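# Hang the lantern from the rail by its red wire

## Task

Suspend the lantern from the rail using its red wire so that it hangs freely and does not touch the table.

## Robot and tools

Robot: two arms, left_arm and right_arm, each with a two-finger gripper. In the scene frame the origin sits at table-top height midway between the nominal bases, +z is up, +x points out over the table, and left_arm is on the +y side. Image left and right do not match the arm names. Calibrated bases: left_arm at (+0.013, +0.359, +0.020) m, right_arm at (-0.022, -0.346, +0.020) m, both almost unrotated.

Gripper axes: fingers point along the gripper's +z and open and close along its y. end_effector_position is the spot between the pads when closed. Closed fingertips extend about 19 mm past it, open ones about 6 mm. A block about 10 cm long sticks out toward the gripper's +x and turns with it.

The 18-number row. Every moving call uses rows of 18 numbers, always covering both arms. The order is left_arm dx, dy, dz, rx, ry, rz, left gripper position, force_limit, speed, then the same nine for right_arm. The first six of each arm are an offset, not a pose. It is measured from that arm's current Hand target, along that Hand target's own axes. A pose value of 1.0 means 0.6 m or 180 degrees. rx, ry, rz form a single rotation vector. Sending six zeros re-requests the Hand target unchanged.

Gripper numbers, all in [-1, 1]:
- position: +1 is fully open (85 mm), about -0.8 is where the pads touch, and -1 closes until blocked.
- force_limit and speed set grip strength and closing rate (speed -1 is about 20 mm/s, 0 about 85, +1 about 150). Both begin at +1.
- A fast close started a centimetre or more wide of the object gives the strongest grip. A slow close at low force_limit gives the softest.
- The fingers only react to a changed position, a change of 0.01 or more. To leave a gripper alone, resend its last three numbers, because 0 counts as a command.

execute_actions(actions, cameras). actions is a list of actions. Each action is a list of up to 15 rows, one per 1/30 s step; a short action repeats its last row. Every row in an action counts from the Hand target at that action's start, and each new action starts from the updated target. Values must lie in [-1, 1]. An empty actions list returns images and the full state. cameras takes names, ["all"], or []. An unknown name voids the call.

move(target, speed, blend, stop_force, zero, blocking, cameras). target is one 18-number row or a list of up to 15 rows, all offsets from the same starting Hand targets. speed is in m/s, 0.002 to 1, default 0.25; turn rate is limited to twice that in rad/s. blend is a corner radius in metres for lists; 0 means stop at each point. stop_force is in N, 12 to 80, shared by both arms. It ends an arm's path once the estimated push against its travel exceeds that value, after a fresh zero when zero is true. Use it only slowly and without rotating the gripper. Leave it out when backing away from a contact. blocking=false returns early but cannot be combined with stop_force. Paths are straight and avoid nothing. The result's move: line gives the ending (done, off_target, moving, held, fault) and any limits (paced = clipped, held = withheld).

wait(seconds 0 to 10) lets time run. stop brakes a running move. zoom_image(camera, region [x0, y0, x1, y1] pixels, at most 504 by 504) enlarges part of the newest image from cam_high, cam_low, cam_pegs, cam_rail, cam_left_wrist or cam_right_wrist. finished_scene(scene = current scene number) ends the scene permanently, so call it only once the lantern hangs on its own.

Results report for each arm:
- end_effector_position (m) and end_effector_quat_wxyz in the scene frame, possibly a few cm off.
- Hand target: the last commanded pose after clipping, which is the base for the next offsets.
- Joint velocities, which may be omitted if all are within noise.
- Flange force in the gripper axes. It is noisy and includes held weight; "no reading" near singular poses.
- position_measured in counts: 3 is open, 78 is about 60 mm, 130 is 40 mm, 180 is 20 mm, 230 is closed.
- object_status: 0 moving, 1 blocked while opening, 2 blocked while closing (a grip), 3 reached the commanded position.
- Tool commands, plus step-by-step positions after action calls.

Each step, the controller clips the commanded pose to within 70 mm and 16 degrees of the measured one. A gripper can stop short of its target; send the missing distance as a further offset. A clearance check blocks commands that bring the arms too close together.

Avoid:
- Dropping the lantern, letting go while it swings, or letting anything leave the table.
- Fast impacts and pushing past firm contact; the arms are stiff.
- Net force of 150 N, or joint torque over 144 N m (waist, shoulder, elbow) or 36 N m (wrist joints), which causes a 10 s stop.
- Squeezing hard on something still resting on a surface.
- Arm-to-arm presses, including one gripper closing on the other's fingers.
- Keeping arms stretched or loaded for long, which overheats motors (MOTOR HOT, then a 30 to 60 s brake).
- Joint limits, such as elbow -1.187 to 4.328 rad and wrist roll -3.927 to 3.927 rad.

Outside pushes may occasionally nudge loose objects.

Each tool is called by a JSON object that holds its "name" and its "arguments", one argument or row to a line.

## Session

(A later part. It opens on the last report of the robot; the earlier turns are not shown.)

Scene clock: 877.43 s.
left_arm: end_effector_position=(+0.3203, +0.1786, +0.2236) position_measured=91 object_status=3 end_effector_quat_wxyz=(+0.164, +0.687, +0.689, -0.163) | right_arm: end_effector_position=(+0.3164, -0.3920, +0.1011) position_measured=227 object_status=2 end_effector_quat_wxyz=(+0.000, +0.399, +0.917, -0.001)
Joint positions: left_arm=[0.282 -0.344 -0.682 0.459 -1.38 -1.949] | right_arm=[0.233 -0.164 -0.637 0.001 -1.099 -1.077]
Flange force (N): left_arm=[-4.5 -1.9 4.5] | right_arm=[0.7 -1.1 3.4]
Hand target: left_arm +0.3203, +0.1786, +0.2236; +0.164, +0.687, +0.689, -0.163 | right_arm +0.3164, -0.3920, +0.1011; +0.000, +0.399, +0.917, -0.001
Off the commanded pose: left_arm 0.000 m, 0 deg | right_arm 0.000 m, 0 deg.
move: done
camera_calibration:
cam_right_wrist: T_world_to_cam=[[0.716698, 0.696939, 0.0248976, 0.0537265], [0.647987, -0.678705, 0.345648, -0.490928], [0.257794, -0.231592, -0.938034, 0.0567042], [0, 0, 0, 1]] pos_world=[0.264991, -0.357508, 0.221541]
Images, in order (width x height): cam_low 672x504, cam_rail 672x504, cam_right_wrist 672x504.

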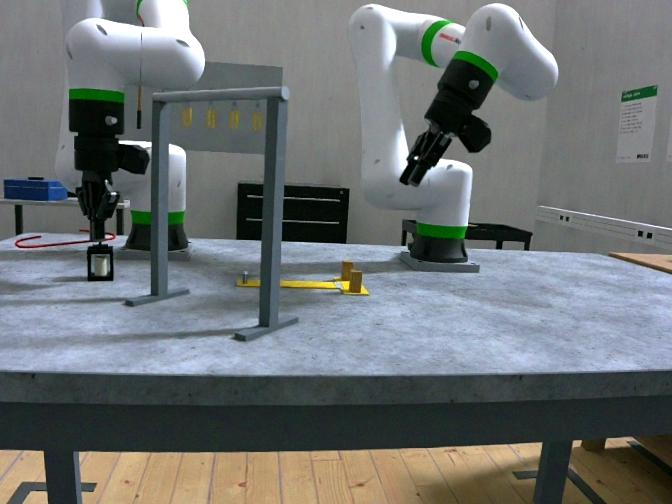

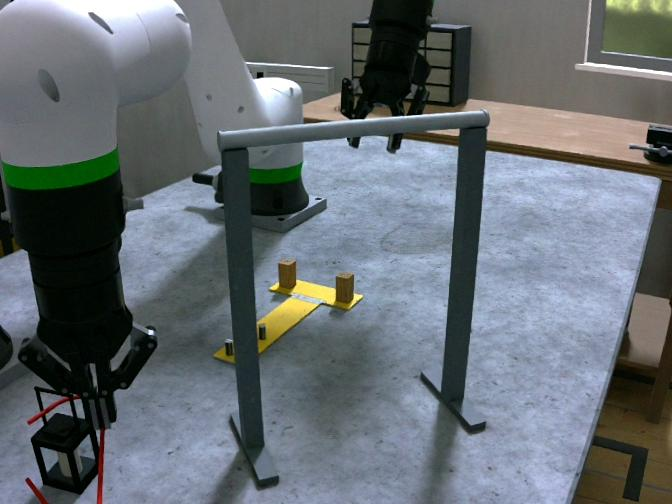

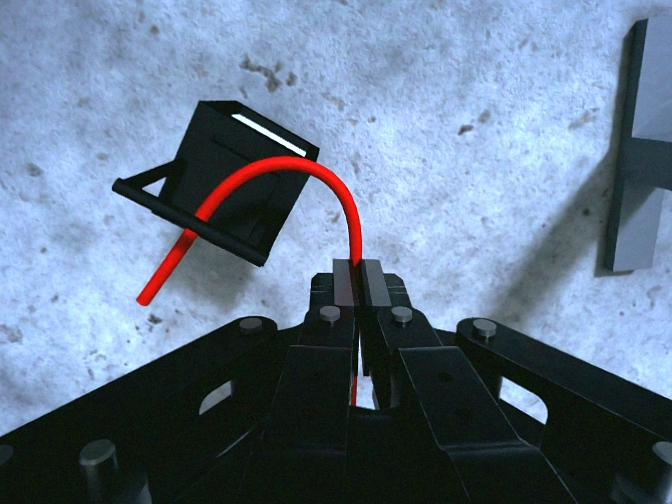

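{"name": "move", "arguments": {
  "target": [
    [0,0,0,0,0,0,0.3,0.2,-0.5,0.006,0.0057,-0.01,0.0947,-0.1017,0,-1,1,-0.5],
    [0,0,0,0,0,0,0.3,0.2,-0.5,0.006,0.0057,-0.075,0.0947,-0.1017,0,-1,1,-0.5]
  ],
  "speed": 0.03,
  "cameras": ["cam_rail","cam_low","cam_right_wrist"]
}}

{"name": "zoom_image", "arguments": {
  "camera": "cam_rail",
  "region": [0, 280, 180, 500]
}}

{"name": "zoom_image", "arguments": {
  "camera": "cam_low",
  "region": [40, 150, 200, 310]
}}

Scene clock: 896.07 s.
left_arm: end_effector_position=(+0.3203, +0.1786, +0.2236) position_measured=91 object_status=3 end_effector_quat_wxyz=(+0.164, +0.687, +0.689, -0.163) | right_arm: end_effector_position=(+0.3165, -0.3870, +0.1460) position_measured=227 object_status=2 end_effector_quat_wxyz=(+0.086, +0.389, +0.895, -0.199)
Joint positions: left_arm=[0.282 -0.344 -0.682 0.459 -1.38 -1.949] | right_arm=[0.594 -0.157 -0.696 0.365 -1.314 -1.582]
Flange force (N): left_arm=[-4.3 -1.8 4.7] | right_arm=[2.3 0.2 5.3]
Hand target: left_arm +0.3203, +0.1786, +0.2236; +0.164, +0.687, +0.689, -0.163 | right_arm +0.3165, -0.3870, +0.1461; +0.086, +0.389, +0.895, -0.199
Off the commanded pose: left_arm 0.000 m, 0 deg | right_arm 0.000 m, 0 deg.
move: done
camera_calibration:
cam_right_wrist: T_world_to_cam=[[0.716369, 0.642466, -0.272126, 0.0714064], [0.648274, -0.468677, 0.600069, -0.459125], [0.257984, -0.606283, -0.75224, -0.0721275], [0, 0, 0, 1]] pos_world=[0.265093, -0.304787, 0.240681]
Images, in order (width x height): cam_low 672x504, cam_rail 672x504, cam_right_wrist 672x504.

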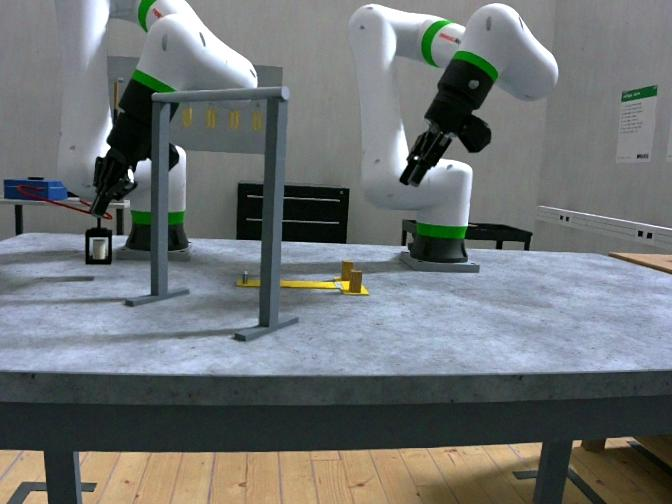

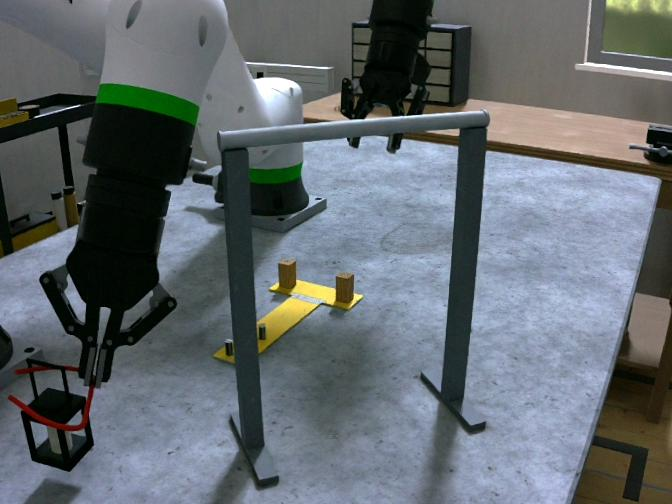

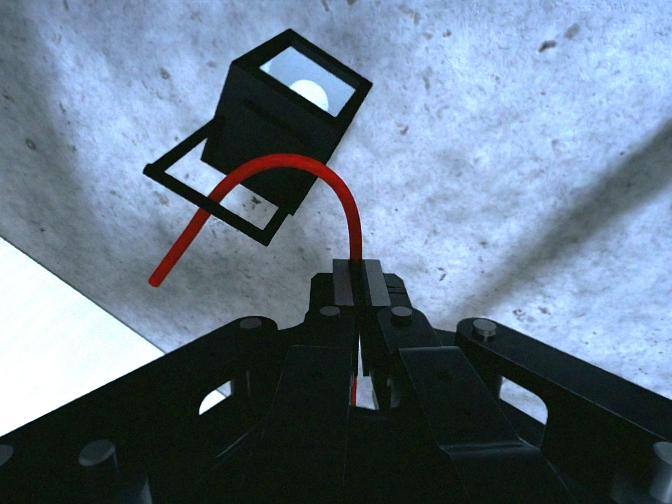

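Scaled by 2.291 from the camera's 672x504 image, which has a finer 960x720 frame.

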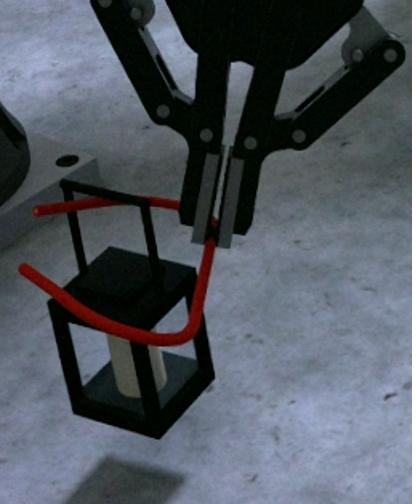

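Scaled by 3.150 from the camera's 672x504 image, which has a finer 960x720 frame.

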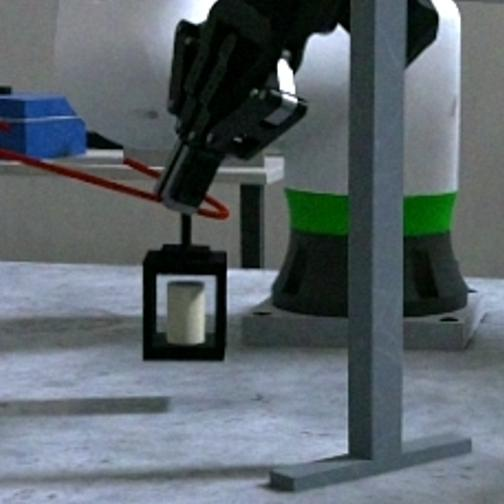

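{"name": "move", "arguments": {
  "target": [
    [0.118,0,-0.21,0,0,0,0.3,0.2,-0.5,0.181,-0.028,-0.336,-0.1,-0.121,-0.0375,-1,1,-0.5],
    [0.118,0,-0.21,0,0,0,0.3,0.2,-0.5,0.2113,0.296,-0.523,-0.333,-0.403,-0.125,-1,1,-0.5]
  ],
  "speed": 0.1,
  "blend": 0.02,
  "cameras": ["cam_rail","cam_low","cam_high","cam_right_wrist"]
}}

Scene clock: 953.70 s.
left_arm: end_effector_position=(+0.3199, +0.2985, +0.3043) position_measured=91 object_status=3 end_effector_quat_wxyz=(+0.164, +0.687, +0.689, -0.163) | right_arm: end_effector_position=(+0.3604, -0.0603, +0.3397) position_measured=227 object_status=2 end_effector_quat_wxyz=(+0.705, -0.048, +0.706, +0.049)
Joint positions: left_arm=[0.673 -0.348 -0.474 0.372 -1.727 -2.211] | right_arm=[0.97 -0.294 -1.159 2.154 -1.13 -2.571]
Flange force (N): left_arm=[-5.0 1.1 5.0] | right_arm=no reading
Hand target: left_arm +0.3199, +0.2985, +0.3043; +0.164, +0.687, +0.689, -0.163 | right_arm +0.3604, -0.0603, +0.3397; +0.705, -0.048, +0.706, +0.049
Off the commanded pose: left_arm 0.000 m, 0 deg | right_arm 0.000 m, 0 deg.
move: done
camera_calibration:
cam_right_wrist: T_world_to_cam=[[-0.163538, 0.986321, -0.0206269, 0.135281], [-0.341619, -0.0370031, 0.93911, -0.183016], [0.925501, 0.160627, 0.342997, -0.306079], [0, 0, 0, 1]] pos_world=[0.242878, -0.0910381, 0.279647]
Images, in order (width x height): cam_high 672x504, cam_low 672x504, cam_rail 672x504, cam_right_wrist 672x504.

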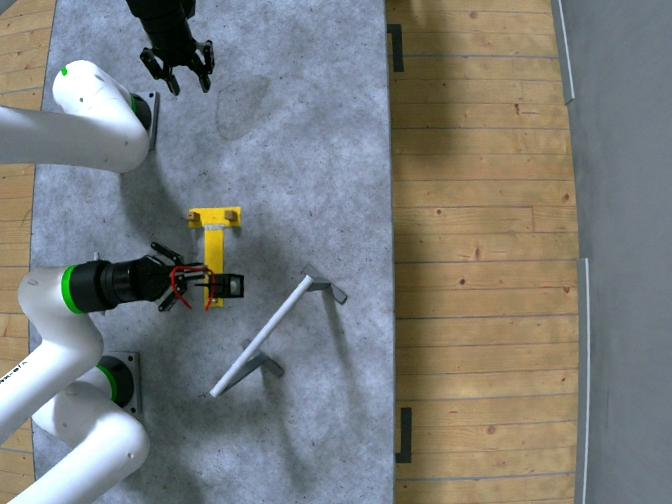

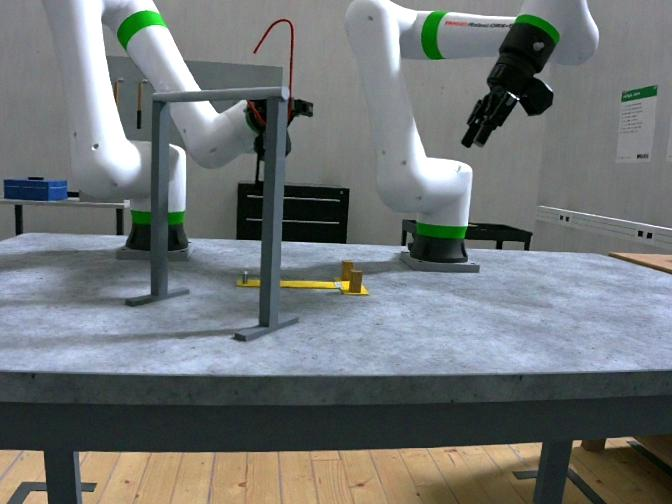

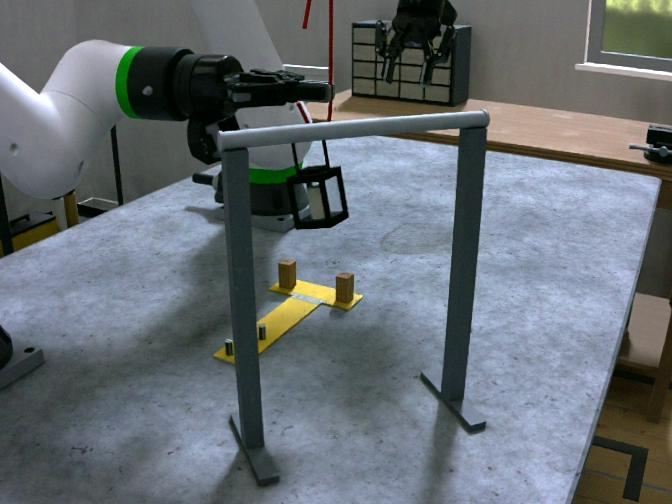

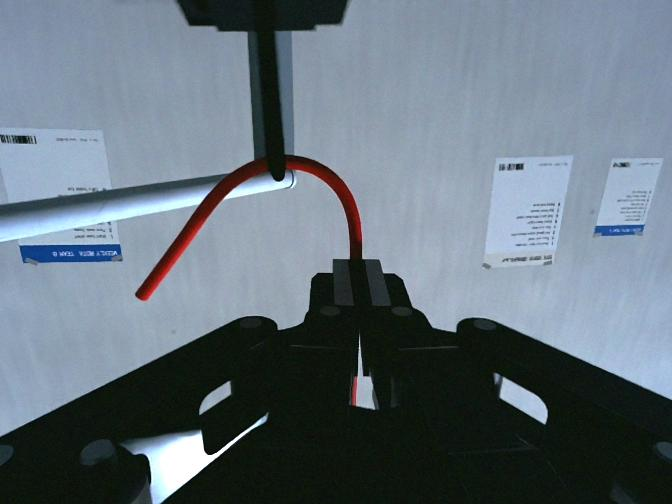

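{"name": "move", "arguments": {
  "target": [
    [0,0,0,0,0,0,0.3,0.2,-0.5,0.083,-0.051,0.127,0,0,0,-1,1,-0.5],
    [0,0,0,0,0,0,0.3,0.2,-0.5,0.083,-0.15,0.155,0,0,0,-1,1,-0.5]
  ],
  "speed": 0.05,
  "blend": 0.01,
  "cameras": ["cam_rail","cam_low","cam_high","cam_right_wrist"]
}}

{"name": "zoom_image", "arguments": {
  "camera": "cam_high",
  "region": [170, 220, 370, 420]
}}

{"name": "zoom_image", "arguments": {
  "camera": "cam_low",
  "region": [130, 20, 320, 200]
}}

Scene clock: 977.40 s.
left_arm: end_effector_position=(+0.3199, +0.2985, +0.3043) position_measured=91 object_status=3 end_effector_quat_wxyz=(+0.164, +0.687, +0.689, -0.163) | right_arm: end_effector_position=(+0.4647, -0.1367, +0.2896) position_measured=227 object_status=2 end_effector_quat_wxyz=(+0.705, -0.048, +0.706, +0.049)
Joint positions: left_arm=[0.673 -0.348 -0.474 0.372 -1.727 -2.211] | right_arm=[0.167 -0.215 -1.059 3.072 -0.843 -3.096]
Flange force (N): left_arm=[-4.9 1.2 5.1] | right_arm=no reading
Hand target: left_arm +0.3199, +0.2985, +0.3043; +0.164, +0.687, +0.689, -0.163 | right_arm +0.4647, -0.1367, +0.2896; +0.705, -0.048, +0.706, +0.049
Off the commanded pose: left_arm 0.000 m, 0 deg | right_arm 0.000 m, 0 deg.
move: done
camera_calibration:
cam_right_wrist: T_world_to_cam=[[-0.163538, 0.986321, -0.0206269, 0.22666], [-0.341619, -0.0370031, 0.93911, -0.103163], [0.925501, 0.160627, 0.342997, -0.373153], [0, 0, 0, 1]] pos_world=[0.347178, -0.167438, 0.229547]
Images, in order (width x height): cam_high 672x504, cam_low 672x504, cam_rail 672x504, cam_right_wrist 672x504.

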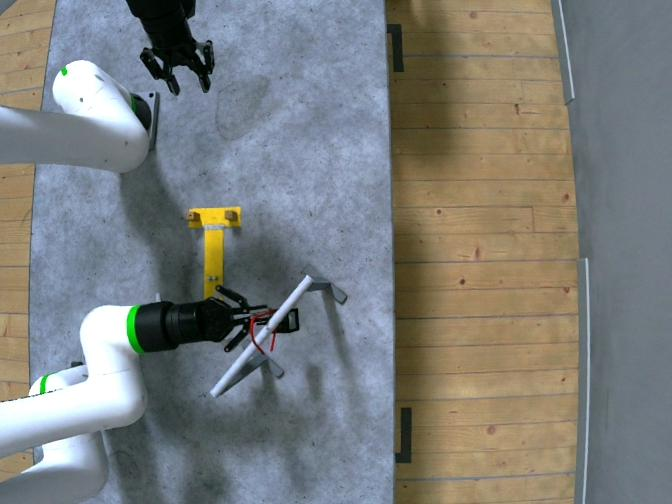

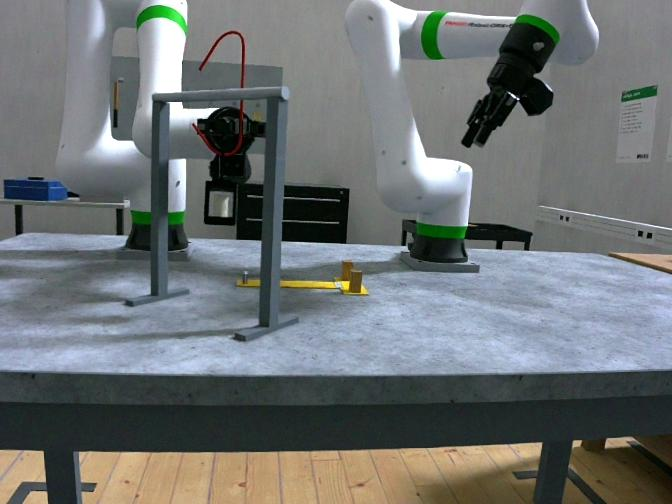

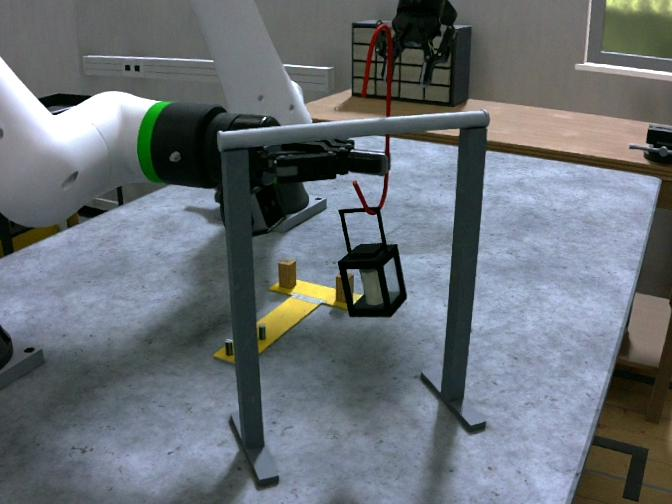

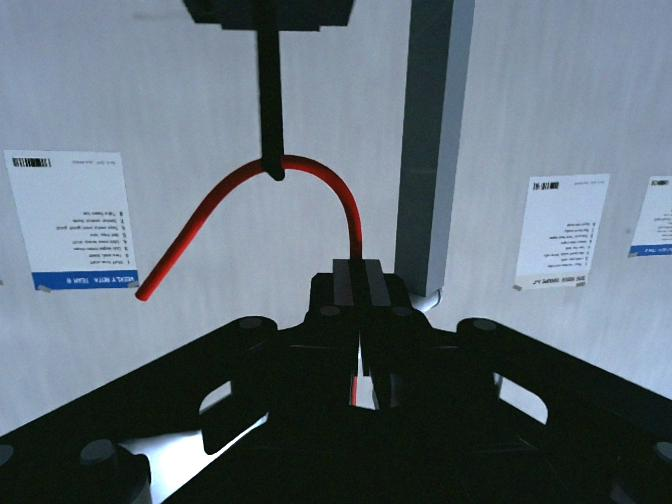

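Scaled by 2.520 from the camera's 672x504 image, which has a finer 960x720 frame.

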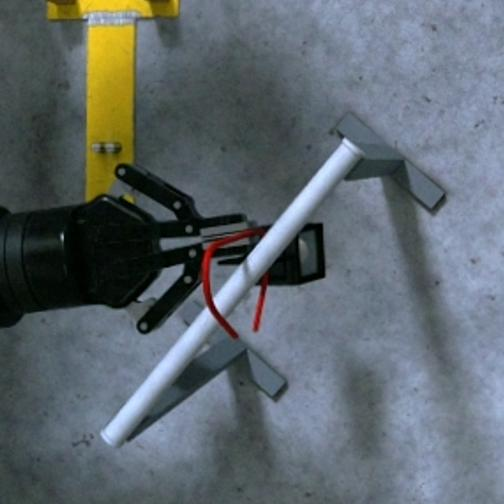

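Scaled by 2.653 from the camera's 672x504 image, which has a finer 960x720 frame.

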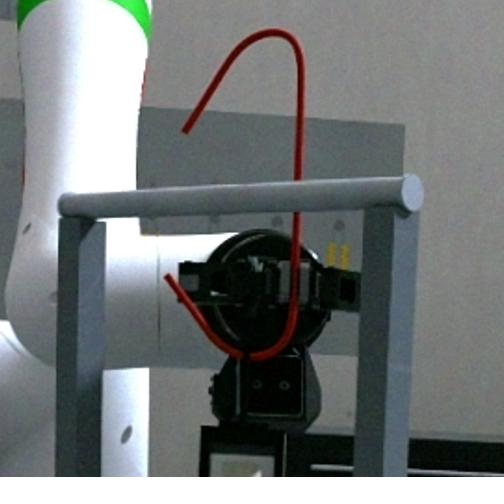

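{"name": "move", "arguments": {
  "target": [0,0,0,0,0,0,0.3,0.2,-0.5,0,-0.0487,0,0,0,0,-1,1,-0.5],
  "speed": 0.04,
  "cameras": ["cam_rail","cam_low","cam_high"]
}}

{"name": "zoom_image", "arguments": {
  "camera": "cam_high",
  "region": [170, 220, 370, 420]
}}

{"name": "zoom_image", "arguments": {
  "camera": "cam_low",
  "region": [130, 20, 320, 200]
}}

{"name": "zoom_image", "arguments": {
  "camera": "cam_rail",
  "region": [250, 10, 500, 230]
}}

Scene clock: 987.90 s.
left_arm: end_effector_position=(+0.3199, +0.2985, +0.3043) position_measured=91 object_status=3 end_effector_quat_wxyz=(+0.164, +0.687, +0.689, -0.163) | right_arm: end_effector_position=(+0.4687, -0.1656, +0.2895) position_measured=227 object_status=2 end_effector_quat_wxyz=(+0.705, -0.048, +0.706, +0.049)
Joint positions: left_arm=[0.673 -0.348 -0.474 0.372 -1.727 -2.211] | right_arm=[0.022 -0.278 -1.039 3.276 -0.762 -3.24]
Flange force (N): left_arm=[-4.9 1.4 4.8] | right_arm=no reading
Hand target: left_arm +0.3199, +0.2985, +0.3043; +0.164, +0.687, +0.689, -0.163 | right_arm +0.4687, -0.1656, +0.2895; +0.705, -0.048, +0.706, +0.049
Off the commanded pose: left_arm 0.000 m, 0 deg | right_arm 0.000 m, 0 deg.
move: done
Images, in order (width x height): cam_high 672x504, cam_low 672x504, cam_rail 672x504.

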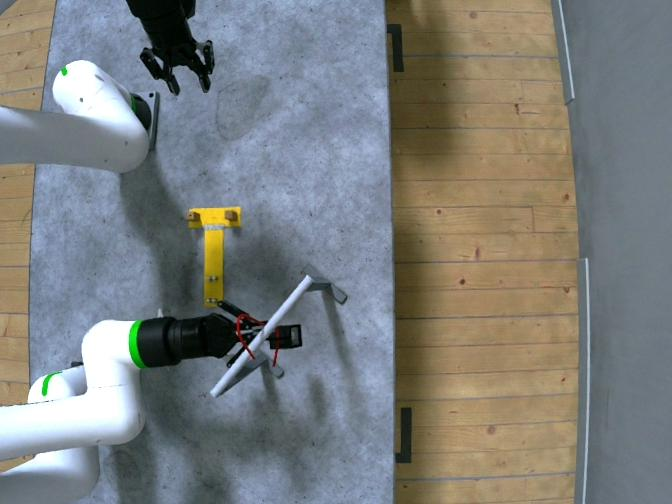

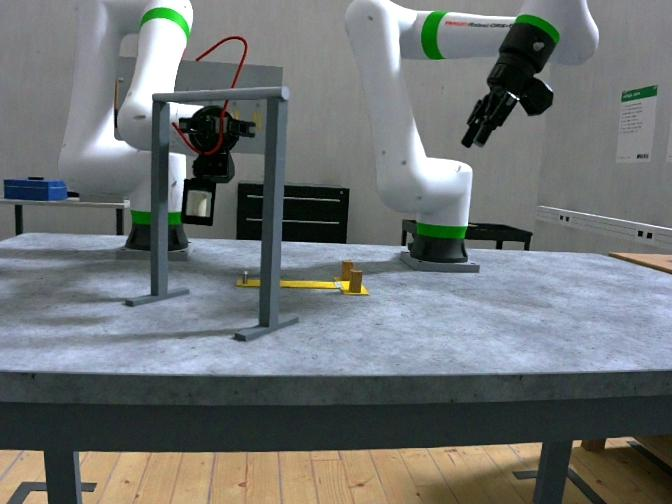

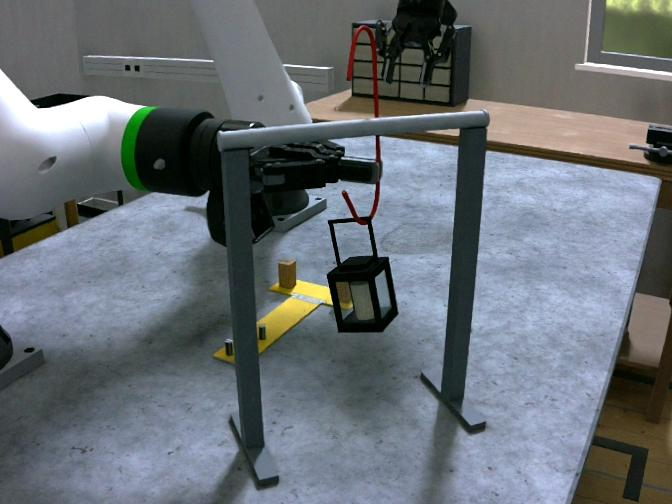

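Scaled by 2.520 from the camera's 672x504 image, which has a finer 960x720 frame.

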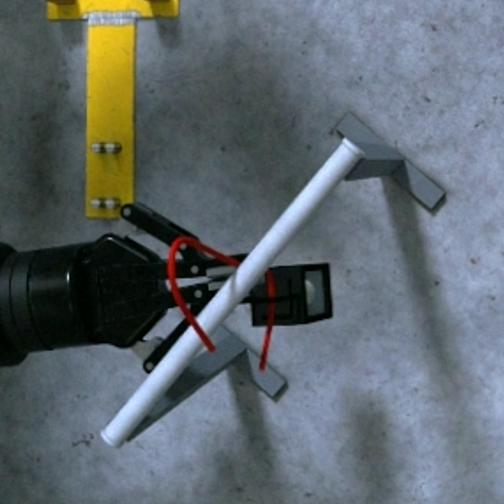

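Scaled by 2.653 from the camera's 672x504 image, which has a finer 960x720 frame.

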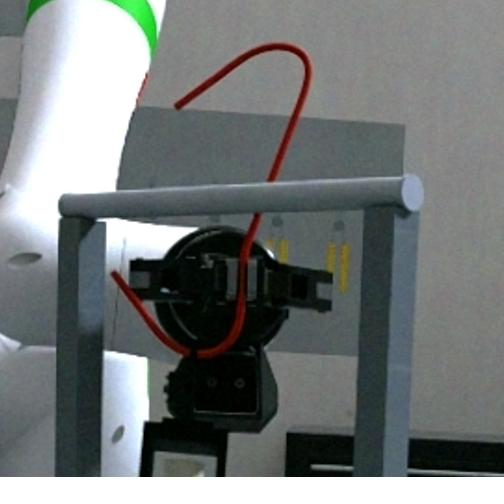

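Scaled by 2.016 from the camera's 672x504 image, which has a finer 960x720 frame.

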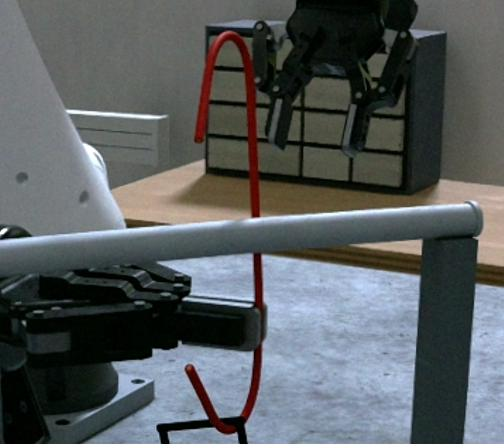

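{"name": "move", "arguments": {
  "target": [0,0,0,0,0,0,0.3,0.2,-0.5,0,0.022,0,0,0,0,-1,1,-0.5],
  "speed": 0.04,
  "cameras": ["cam_rail","cam_low","cam_high"]
}}

{"name": "zoom_image", "arguments": {
  "camera": "cam_low",
  "region": [130, 20, 320, 200]
}}

{"name": "zoom_image", "arguments": {
  "camera": "cam_high",
  "region": [170, 220, 370, 420]
}}

Scene clock: 995.00 s.
left_arm: end_effector_position=(+0.3199, +0.2985, +0.3043) position_measured=91 object_status=3 end_effector_quat_wxyz=(+0.164, +0.687, +0.689, -0.163) | right_arm: end_effector_position=(+0.4669, -0.1526, +0.2895) position_measured=227 object_status=2 end_effector_quat_wxyz=(+0.705, -0.048, +0.706, +0.049)
Joint positions: left_arm=[0.673 -0.348 -0.474 0.372 -1.727 -2.211] | right_arm=[0.086 -0.251 -1.05 3.182 -0.797 -3.171]
Flange force (N): left_arm=[-5.0 1.1 4.7] | right_arm=no reading
Hand target: left_arm +0.3199, +0.2985, +0.3043; +0.164, +0.687, +0.689, -0.163 | right_arm +0.4669, -0.1526, +0.2895; +0.705, -0.048, +0.706, +0.049
Off the commanded pose: left_arm 0.000 m, 0 deg | right_arm 0.000 m, 0 deg.
move: done
Images, in order (width x height): cam_high 672x504, cam_low 672x504, cam_rail 672x504.

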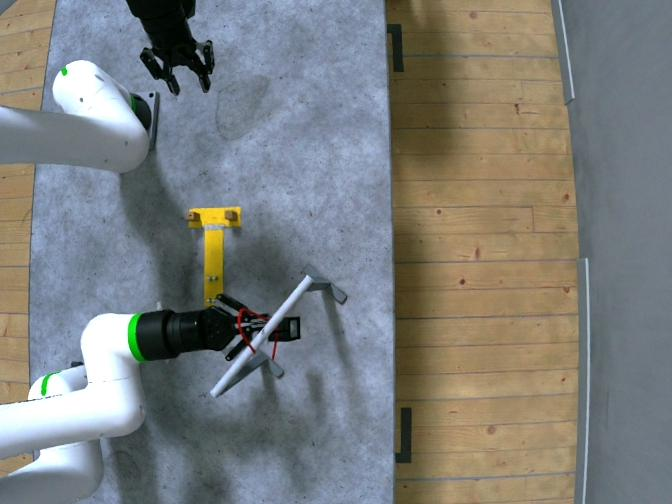

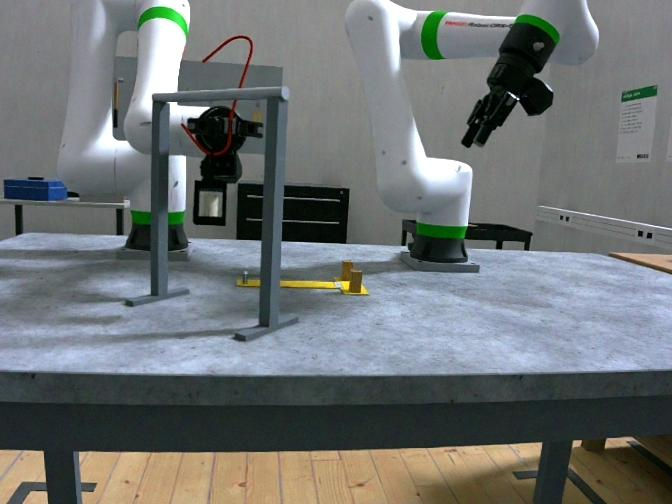

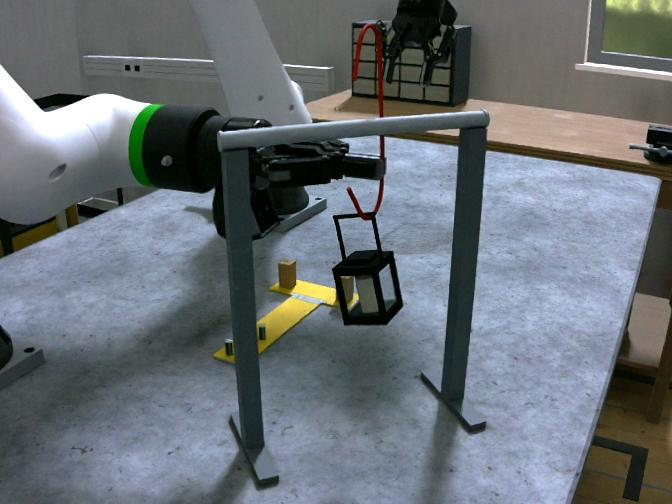

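Scaled by 2.653 from the camera's 672x504 image, which has a finer 960x720 frame.

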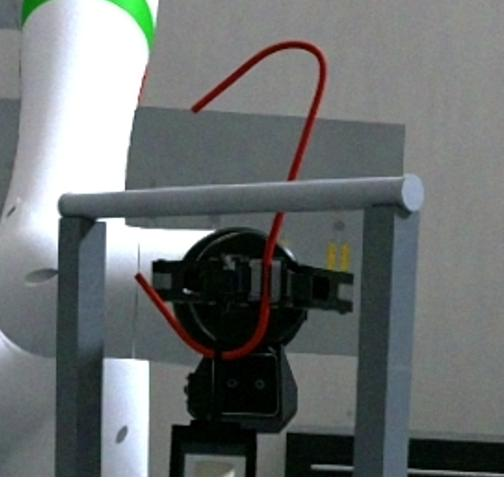

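Scaled by 2.520 from the camera's 672x504 image, which has a finer 960x720 frame.

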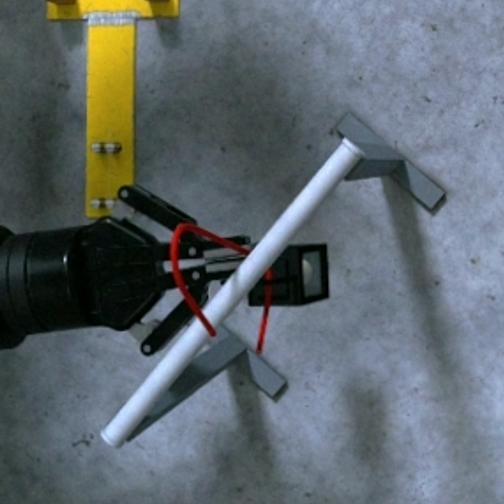

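{"name": "move", "arguments": {
  "target": [
    [0,0,0,0,0,0,0.3,0.2,-0.5,0,0.022,0,0,0,0.085,-1,1,-0.5],
    [0,0,0,0,0,0,0.3,0.2,-0.5,0.075,0.022,0,0,0,0.085,-1,1,-0.5]
  ],
  "speed": 0.04,
  "cameras": ["cam_rail","cam_low","cam_high"]
}}

{"name": "zoom_image", "arguments": {
  "camera": "cam_low",
  "region": [130, 20, 320, 200]
}}

{"name": "zoom_image", "arguments": {
  "camera": "cam_high",
  "region": [170, 220, 370, 420]
}}

{"name": "zoom_image", "arguments": {
  "camera": "cam_rail",
  "region": [250, 10, 500, 230]
}}

Scene clock: 1017.97 s.
left_arm: end_effector_position=(+0.3199, +0.2985, +0.3043) position_measured=91 object_status=3 end_effector_quat_wxyz=(+0.164, +0.687, +0.689, -0.163) | right_arm: end_effector_position=(+0.4650, -0.1395, +0.2445) position_measured=227 object_status=2 end_effector_quat_wxyz=(+0.692, +0.046, +0.706, +0.142)
Joint positions: left_arm=[0.673 -0.348 -0.474 0.372 -1.727 -2.211] | right_arm=[0.152 -0.042 -1.088 3.098 -1.044 -3.388]
Flange force (N): left_arm=[-4.6 1.0 4.9] | right_arm=no reading
Hand target: left_arm +0.3199, +0.2985, +0.3043; +0.164, +0.687, +0.689, -0.163 | right_arm +0.4650, -0.1395, +0.2446; +0.692, +0.046, +0.706, +0.142
Off the commanded pose: left_arm 0.000 m, 0 deg | right_arm 0.000 m, 0 deg.
move: done
Images, in order (width x height): cam_high 672x504, cam_low 672x504, cam_rail 672x504.

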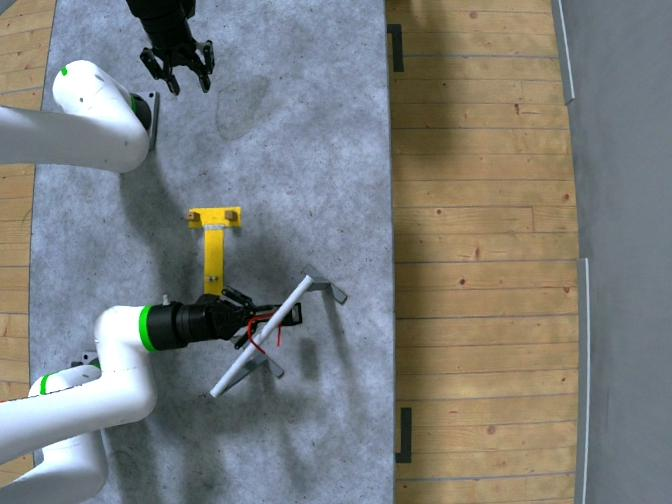

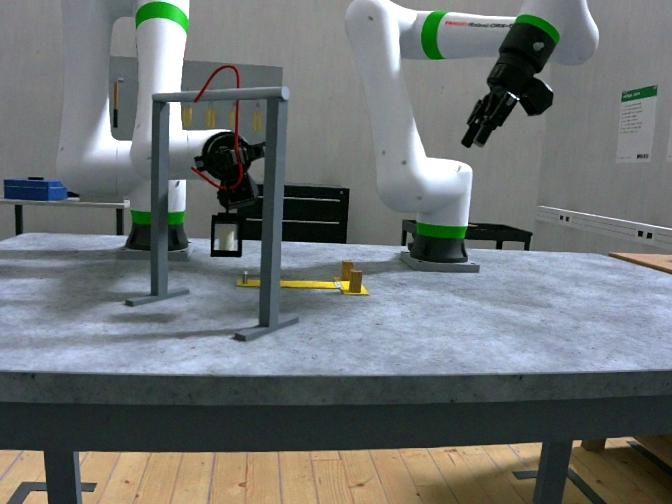

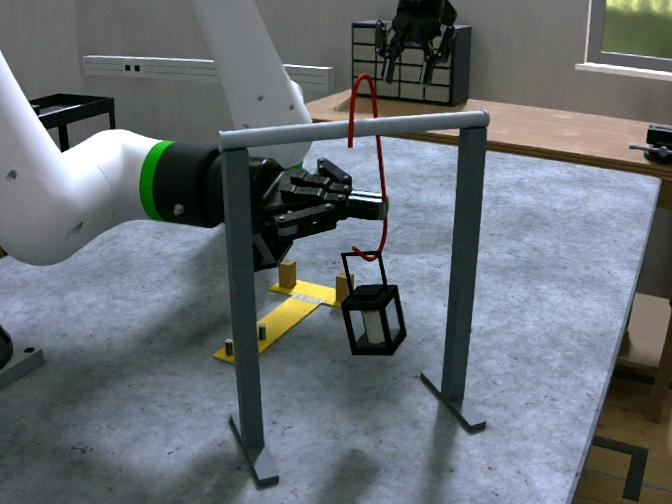

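Scaled by 2.653 from the camera's 672x504 image, which has a finer 960x720 frame.

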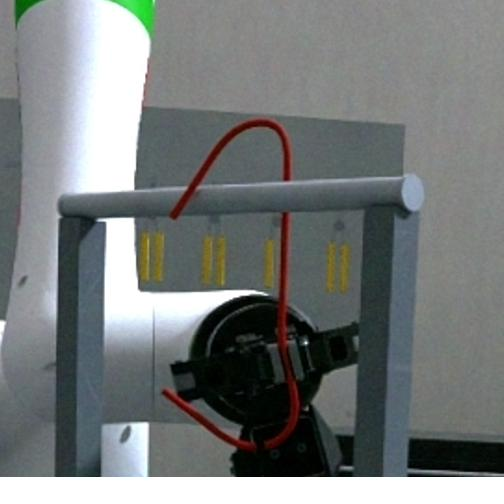

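Scaled by 2.520 from the camera's 672x504 image, which has a finer 960x720 frame.

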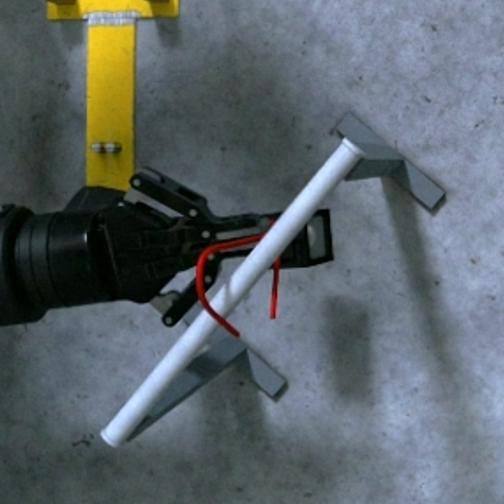

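Scaled by 2.016 from the camera's 672x504 image, which has a finer 960x720 frame.

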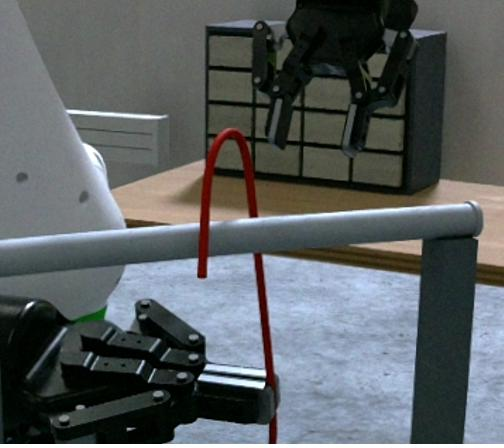

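{"name": "move", "arguments": {
  "target": [0,0,0,0,0,0,0.3,0.2,-0.5,0.05,-0.0134,0,0,0,0,-1,1,-0.5],
  "speed": 0.03,
  "cameras": ["cam_rail","cam_low"]
}}

{"name": "zoom_image", "arguments": {
  "camera": "cam_low",
  "region": [130, 60, 320, 310]
}}

{"name": "zoom_image", "arguments": {
  "camera": "cam_rail",
  "region": [250, 60, 500, 380]
}}

Scene clock: 1026.33 s.
left_arm: end_effector_position=(+0.3199, +0.2985, +0.3043) position_measured=91 object_status=3 end_effector_quat_wxyz=(+0.164, +0.687, +0.689, -0.163) | right_arm: end_effector_position=(+0.4649, -0.1392, +0.2135) position_measured=227 object_status=2 end_effector_quat_wxyz=(+0.692, +0.046, +0.706, +0.142)
Joint positions: left_arm=[0.673 -0.348 -0.474 0.372 -1.727 -2.211] | right_arm=[0.154 0.102 -1.097 3.1 -1.197 -3.395]
Flange force (N): left_arm=[-4.8 1.4 4.9] | right_arm=[3.9 -1.4 0.5]
Hand target: left_arm +0.3199, +0.2985, +0.3043; +0.164, +0.687, +0.689, -0.163 | right_arm +0.4649, -0.1393, +0.2135; +0.692, +0.046, +0.706, +0.142
Off the commanded pose: left_arm 0.000 m, 0 deg | right_arm 0.000 m, 0 deg.
move: done
Images, in order (width x height): cam_low 672x504, cam_rail 672x504.

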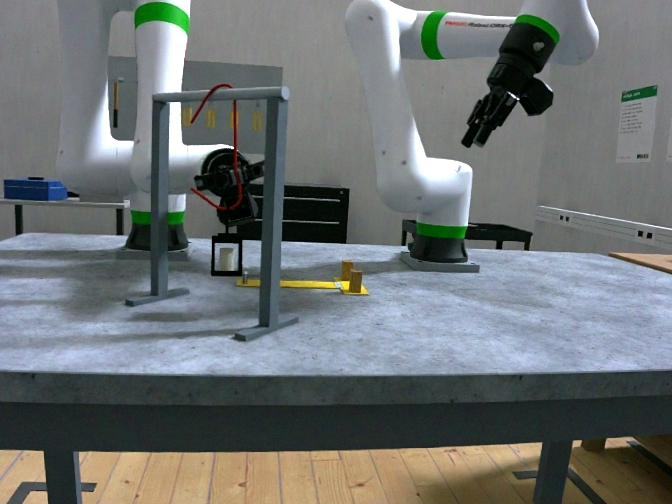

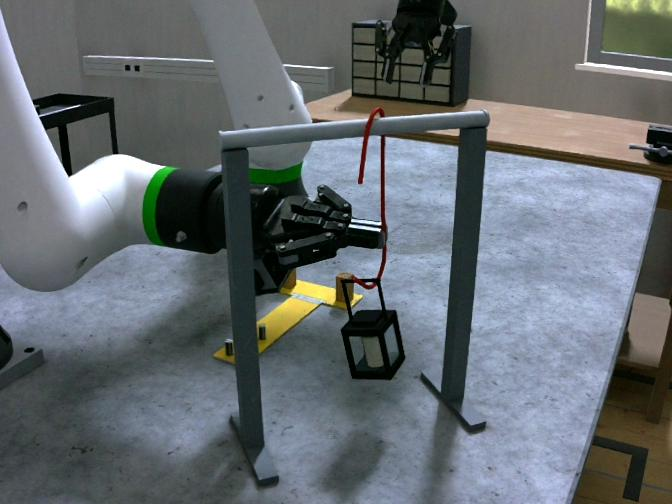

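Scaled by 2.016 from the camera's 672x504 image, which has a finer 960x720 frame.

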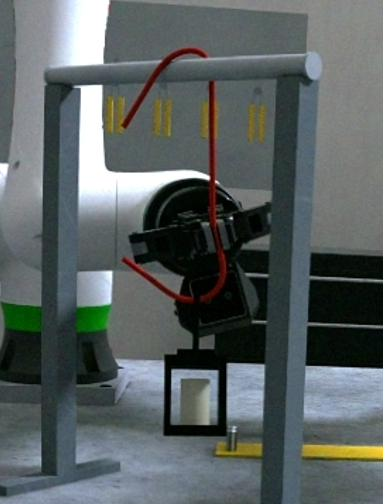

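Scaled by 1.575 from the camera's 672x504 image, which has a finer 960x720 frame.

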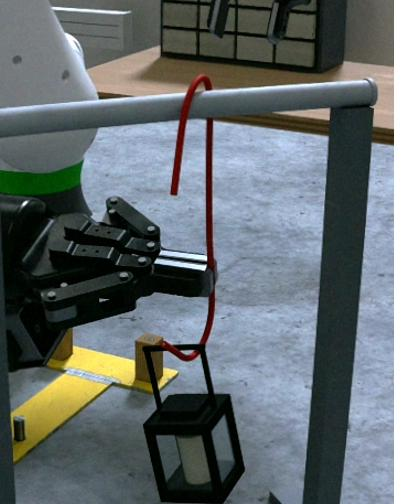

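{"name": "move", "arguments": {
  "target": [0,0,0,0,0,0,0.3,0.2,-0.5,0.03,-0.008,0,0,0,0,-1,1,-0.5],
  "speed": 0.01,
  "stop_force": 12,
  "cameras": ["cam_rail","cam_low"]
}}

{"name": "zoom_image", "arguments": {
  "camera": "cam_low",
  "region": [130, 60, 320, 310]
}}

{"name": "zoom_image", "arguments": {
  "camera": "cam_rail",
  "region": [250, 60, 500, 380]
}}

Scene clock: 1032.63 s.
left_arm: end_effector_position=(+0.3199, +0.2985, +0.3043) position_measured=91 object_status=3 end_effector_quat_wxyz=(+0.164, +0.687, +0.689, -0.163) | right_arm: end_effector_position=(+0.4649, -0.1393, +0.2065) position_measured=227 object_status=2 end_effector_quat_wxyz=(+0.692, +0.046, +0.706, +0.142)
Joint positions: left_arm=[0.673 -0.348 -0.474 0.372 -1.727 -2.211] | right_arm=[0.154 0.137 -1.097 3.1 -1.232 -3.396]
Flange force (N): left_arm=[-4.6 1.1 5.0] | right_arm=[-7.9 -1.4 0.3]
Hand target: left_arm +0.3199, +0.2985, +0.3043; +0.164, +0.687, +0.689, -0.163 | right_arm +0.4649, -0.1393, +0.2065; +0.692, +0.046, +0.706, +0.142 (not the last commanded pose)
Off the commanded pose: left_arm 0.000 m, 0 deg | right_arm 0.012 m, 0 deg.
move: contact (right_arm)
Images, in order (width x height): cam_low 672x504, cam_rail 672x504.

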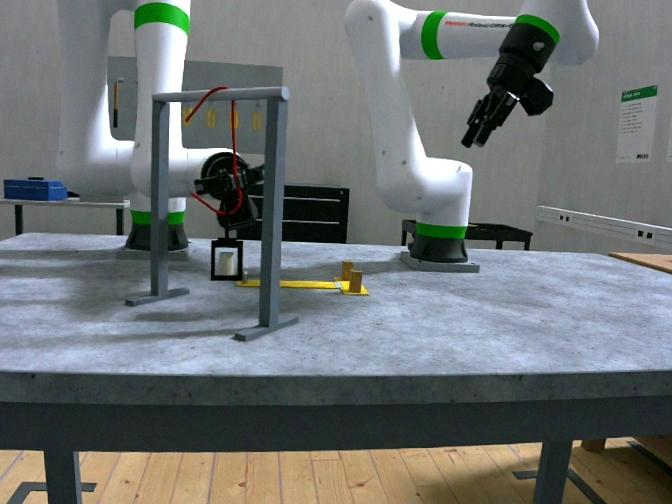

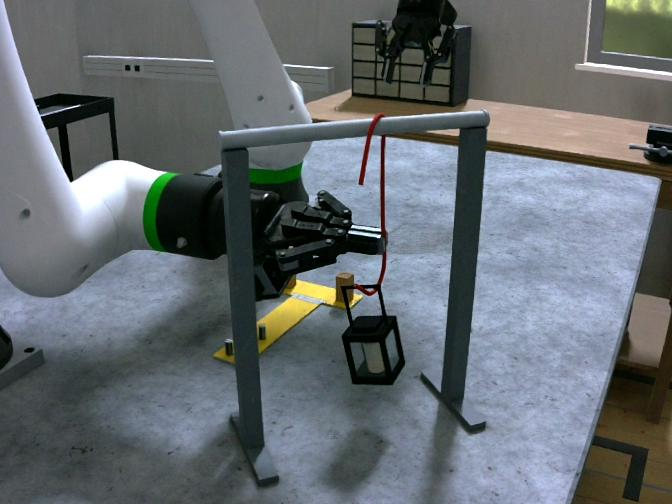

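Scaled by 2.016 from the camera's 672x504 image, which has a finer 960x720 frame.

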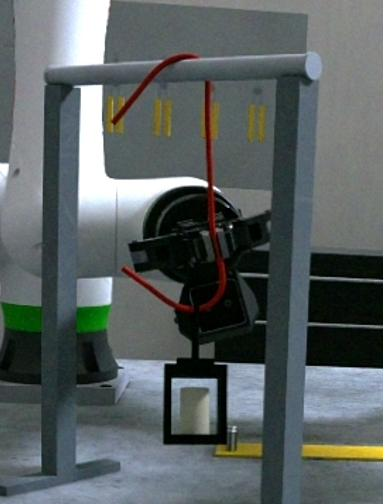

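Scaled by 1.575 from the camera's 672x504 image, which has a finer 960x720 frame.

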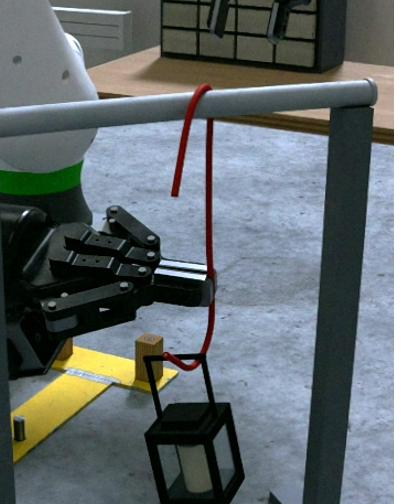

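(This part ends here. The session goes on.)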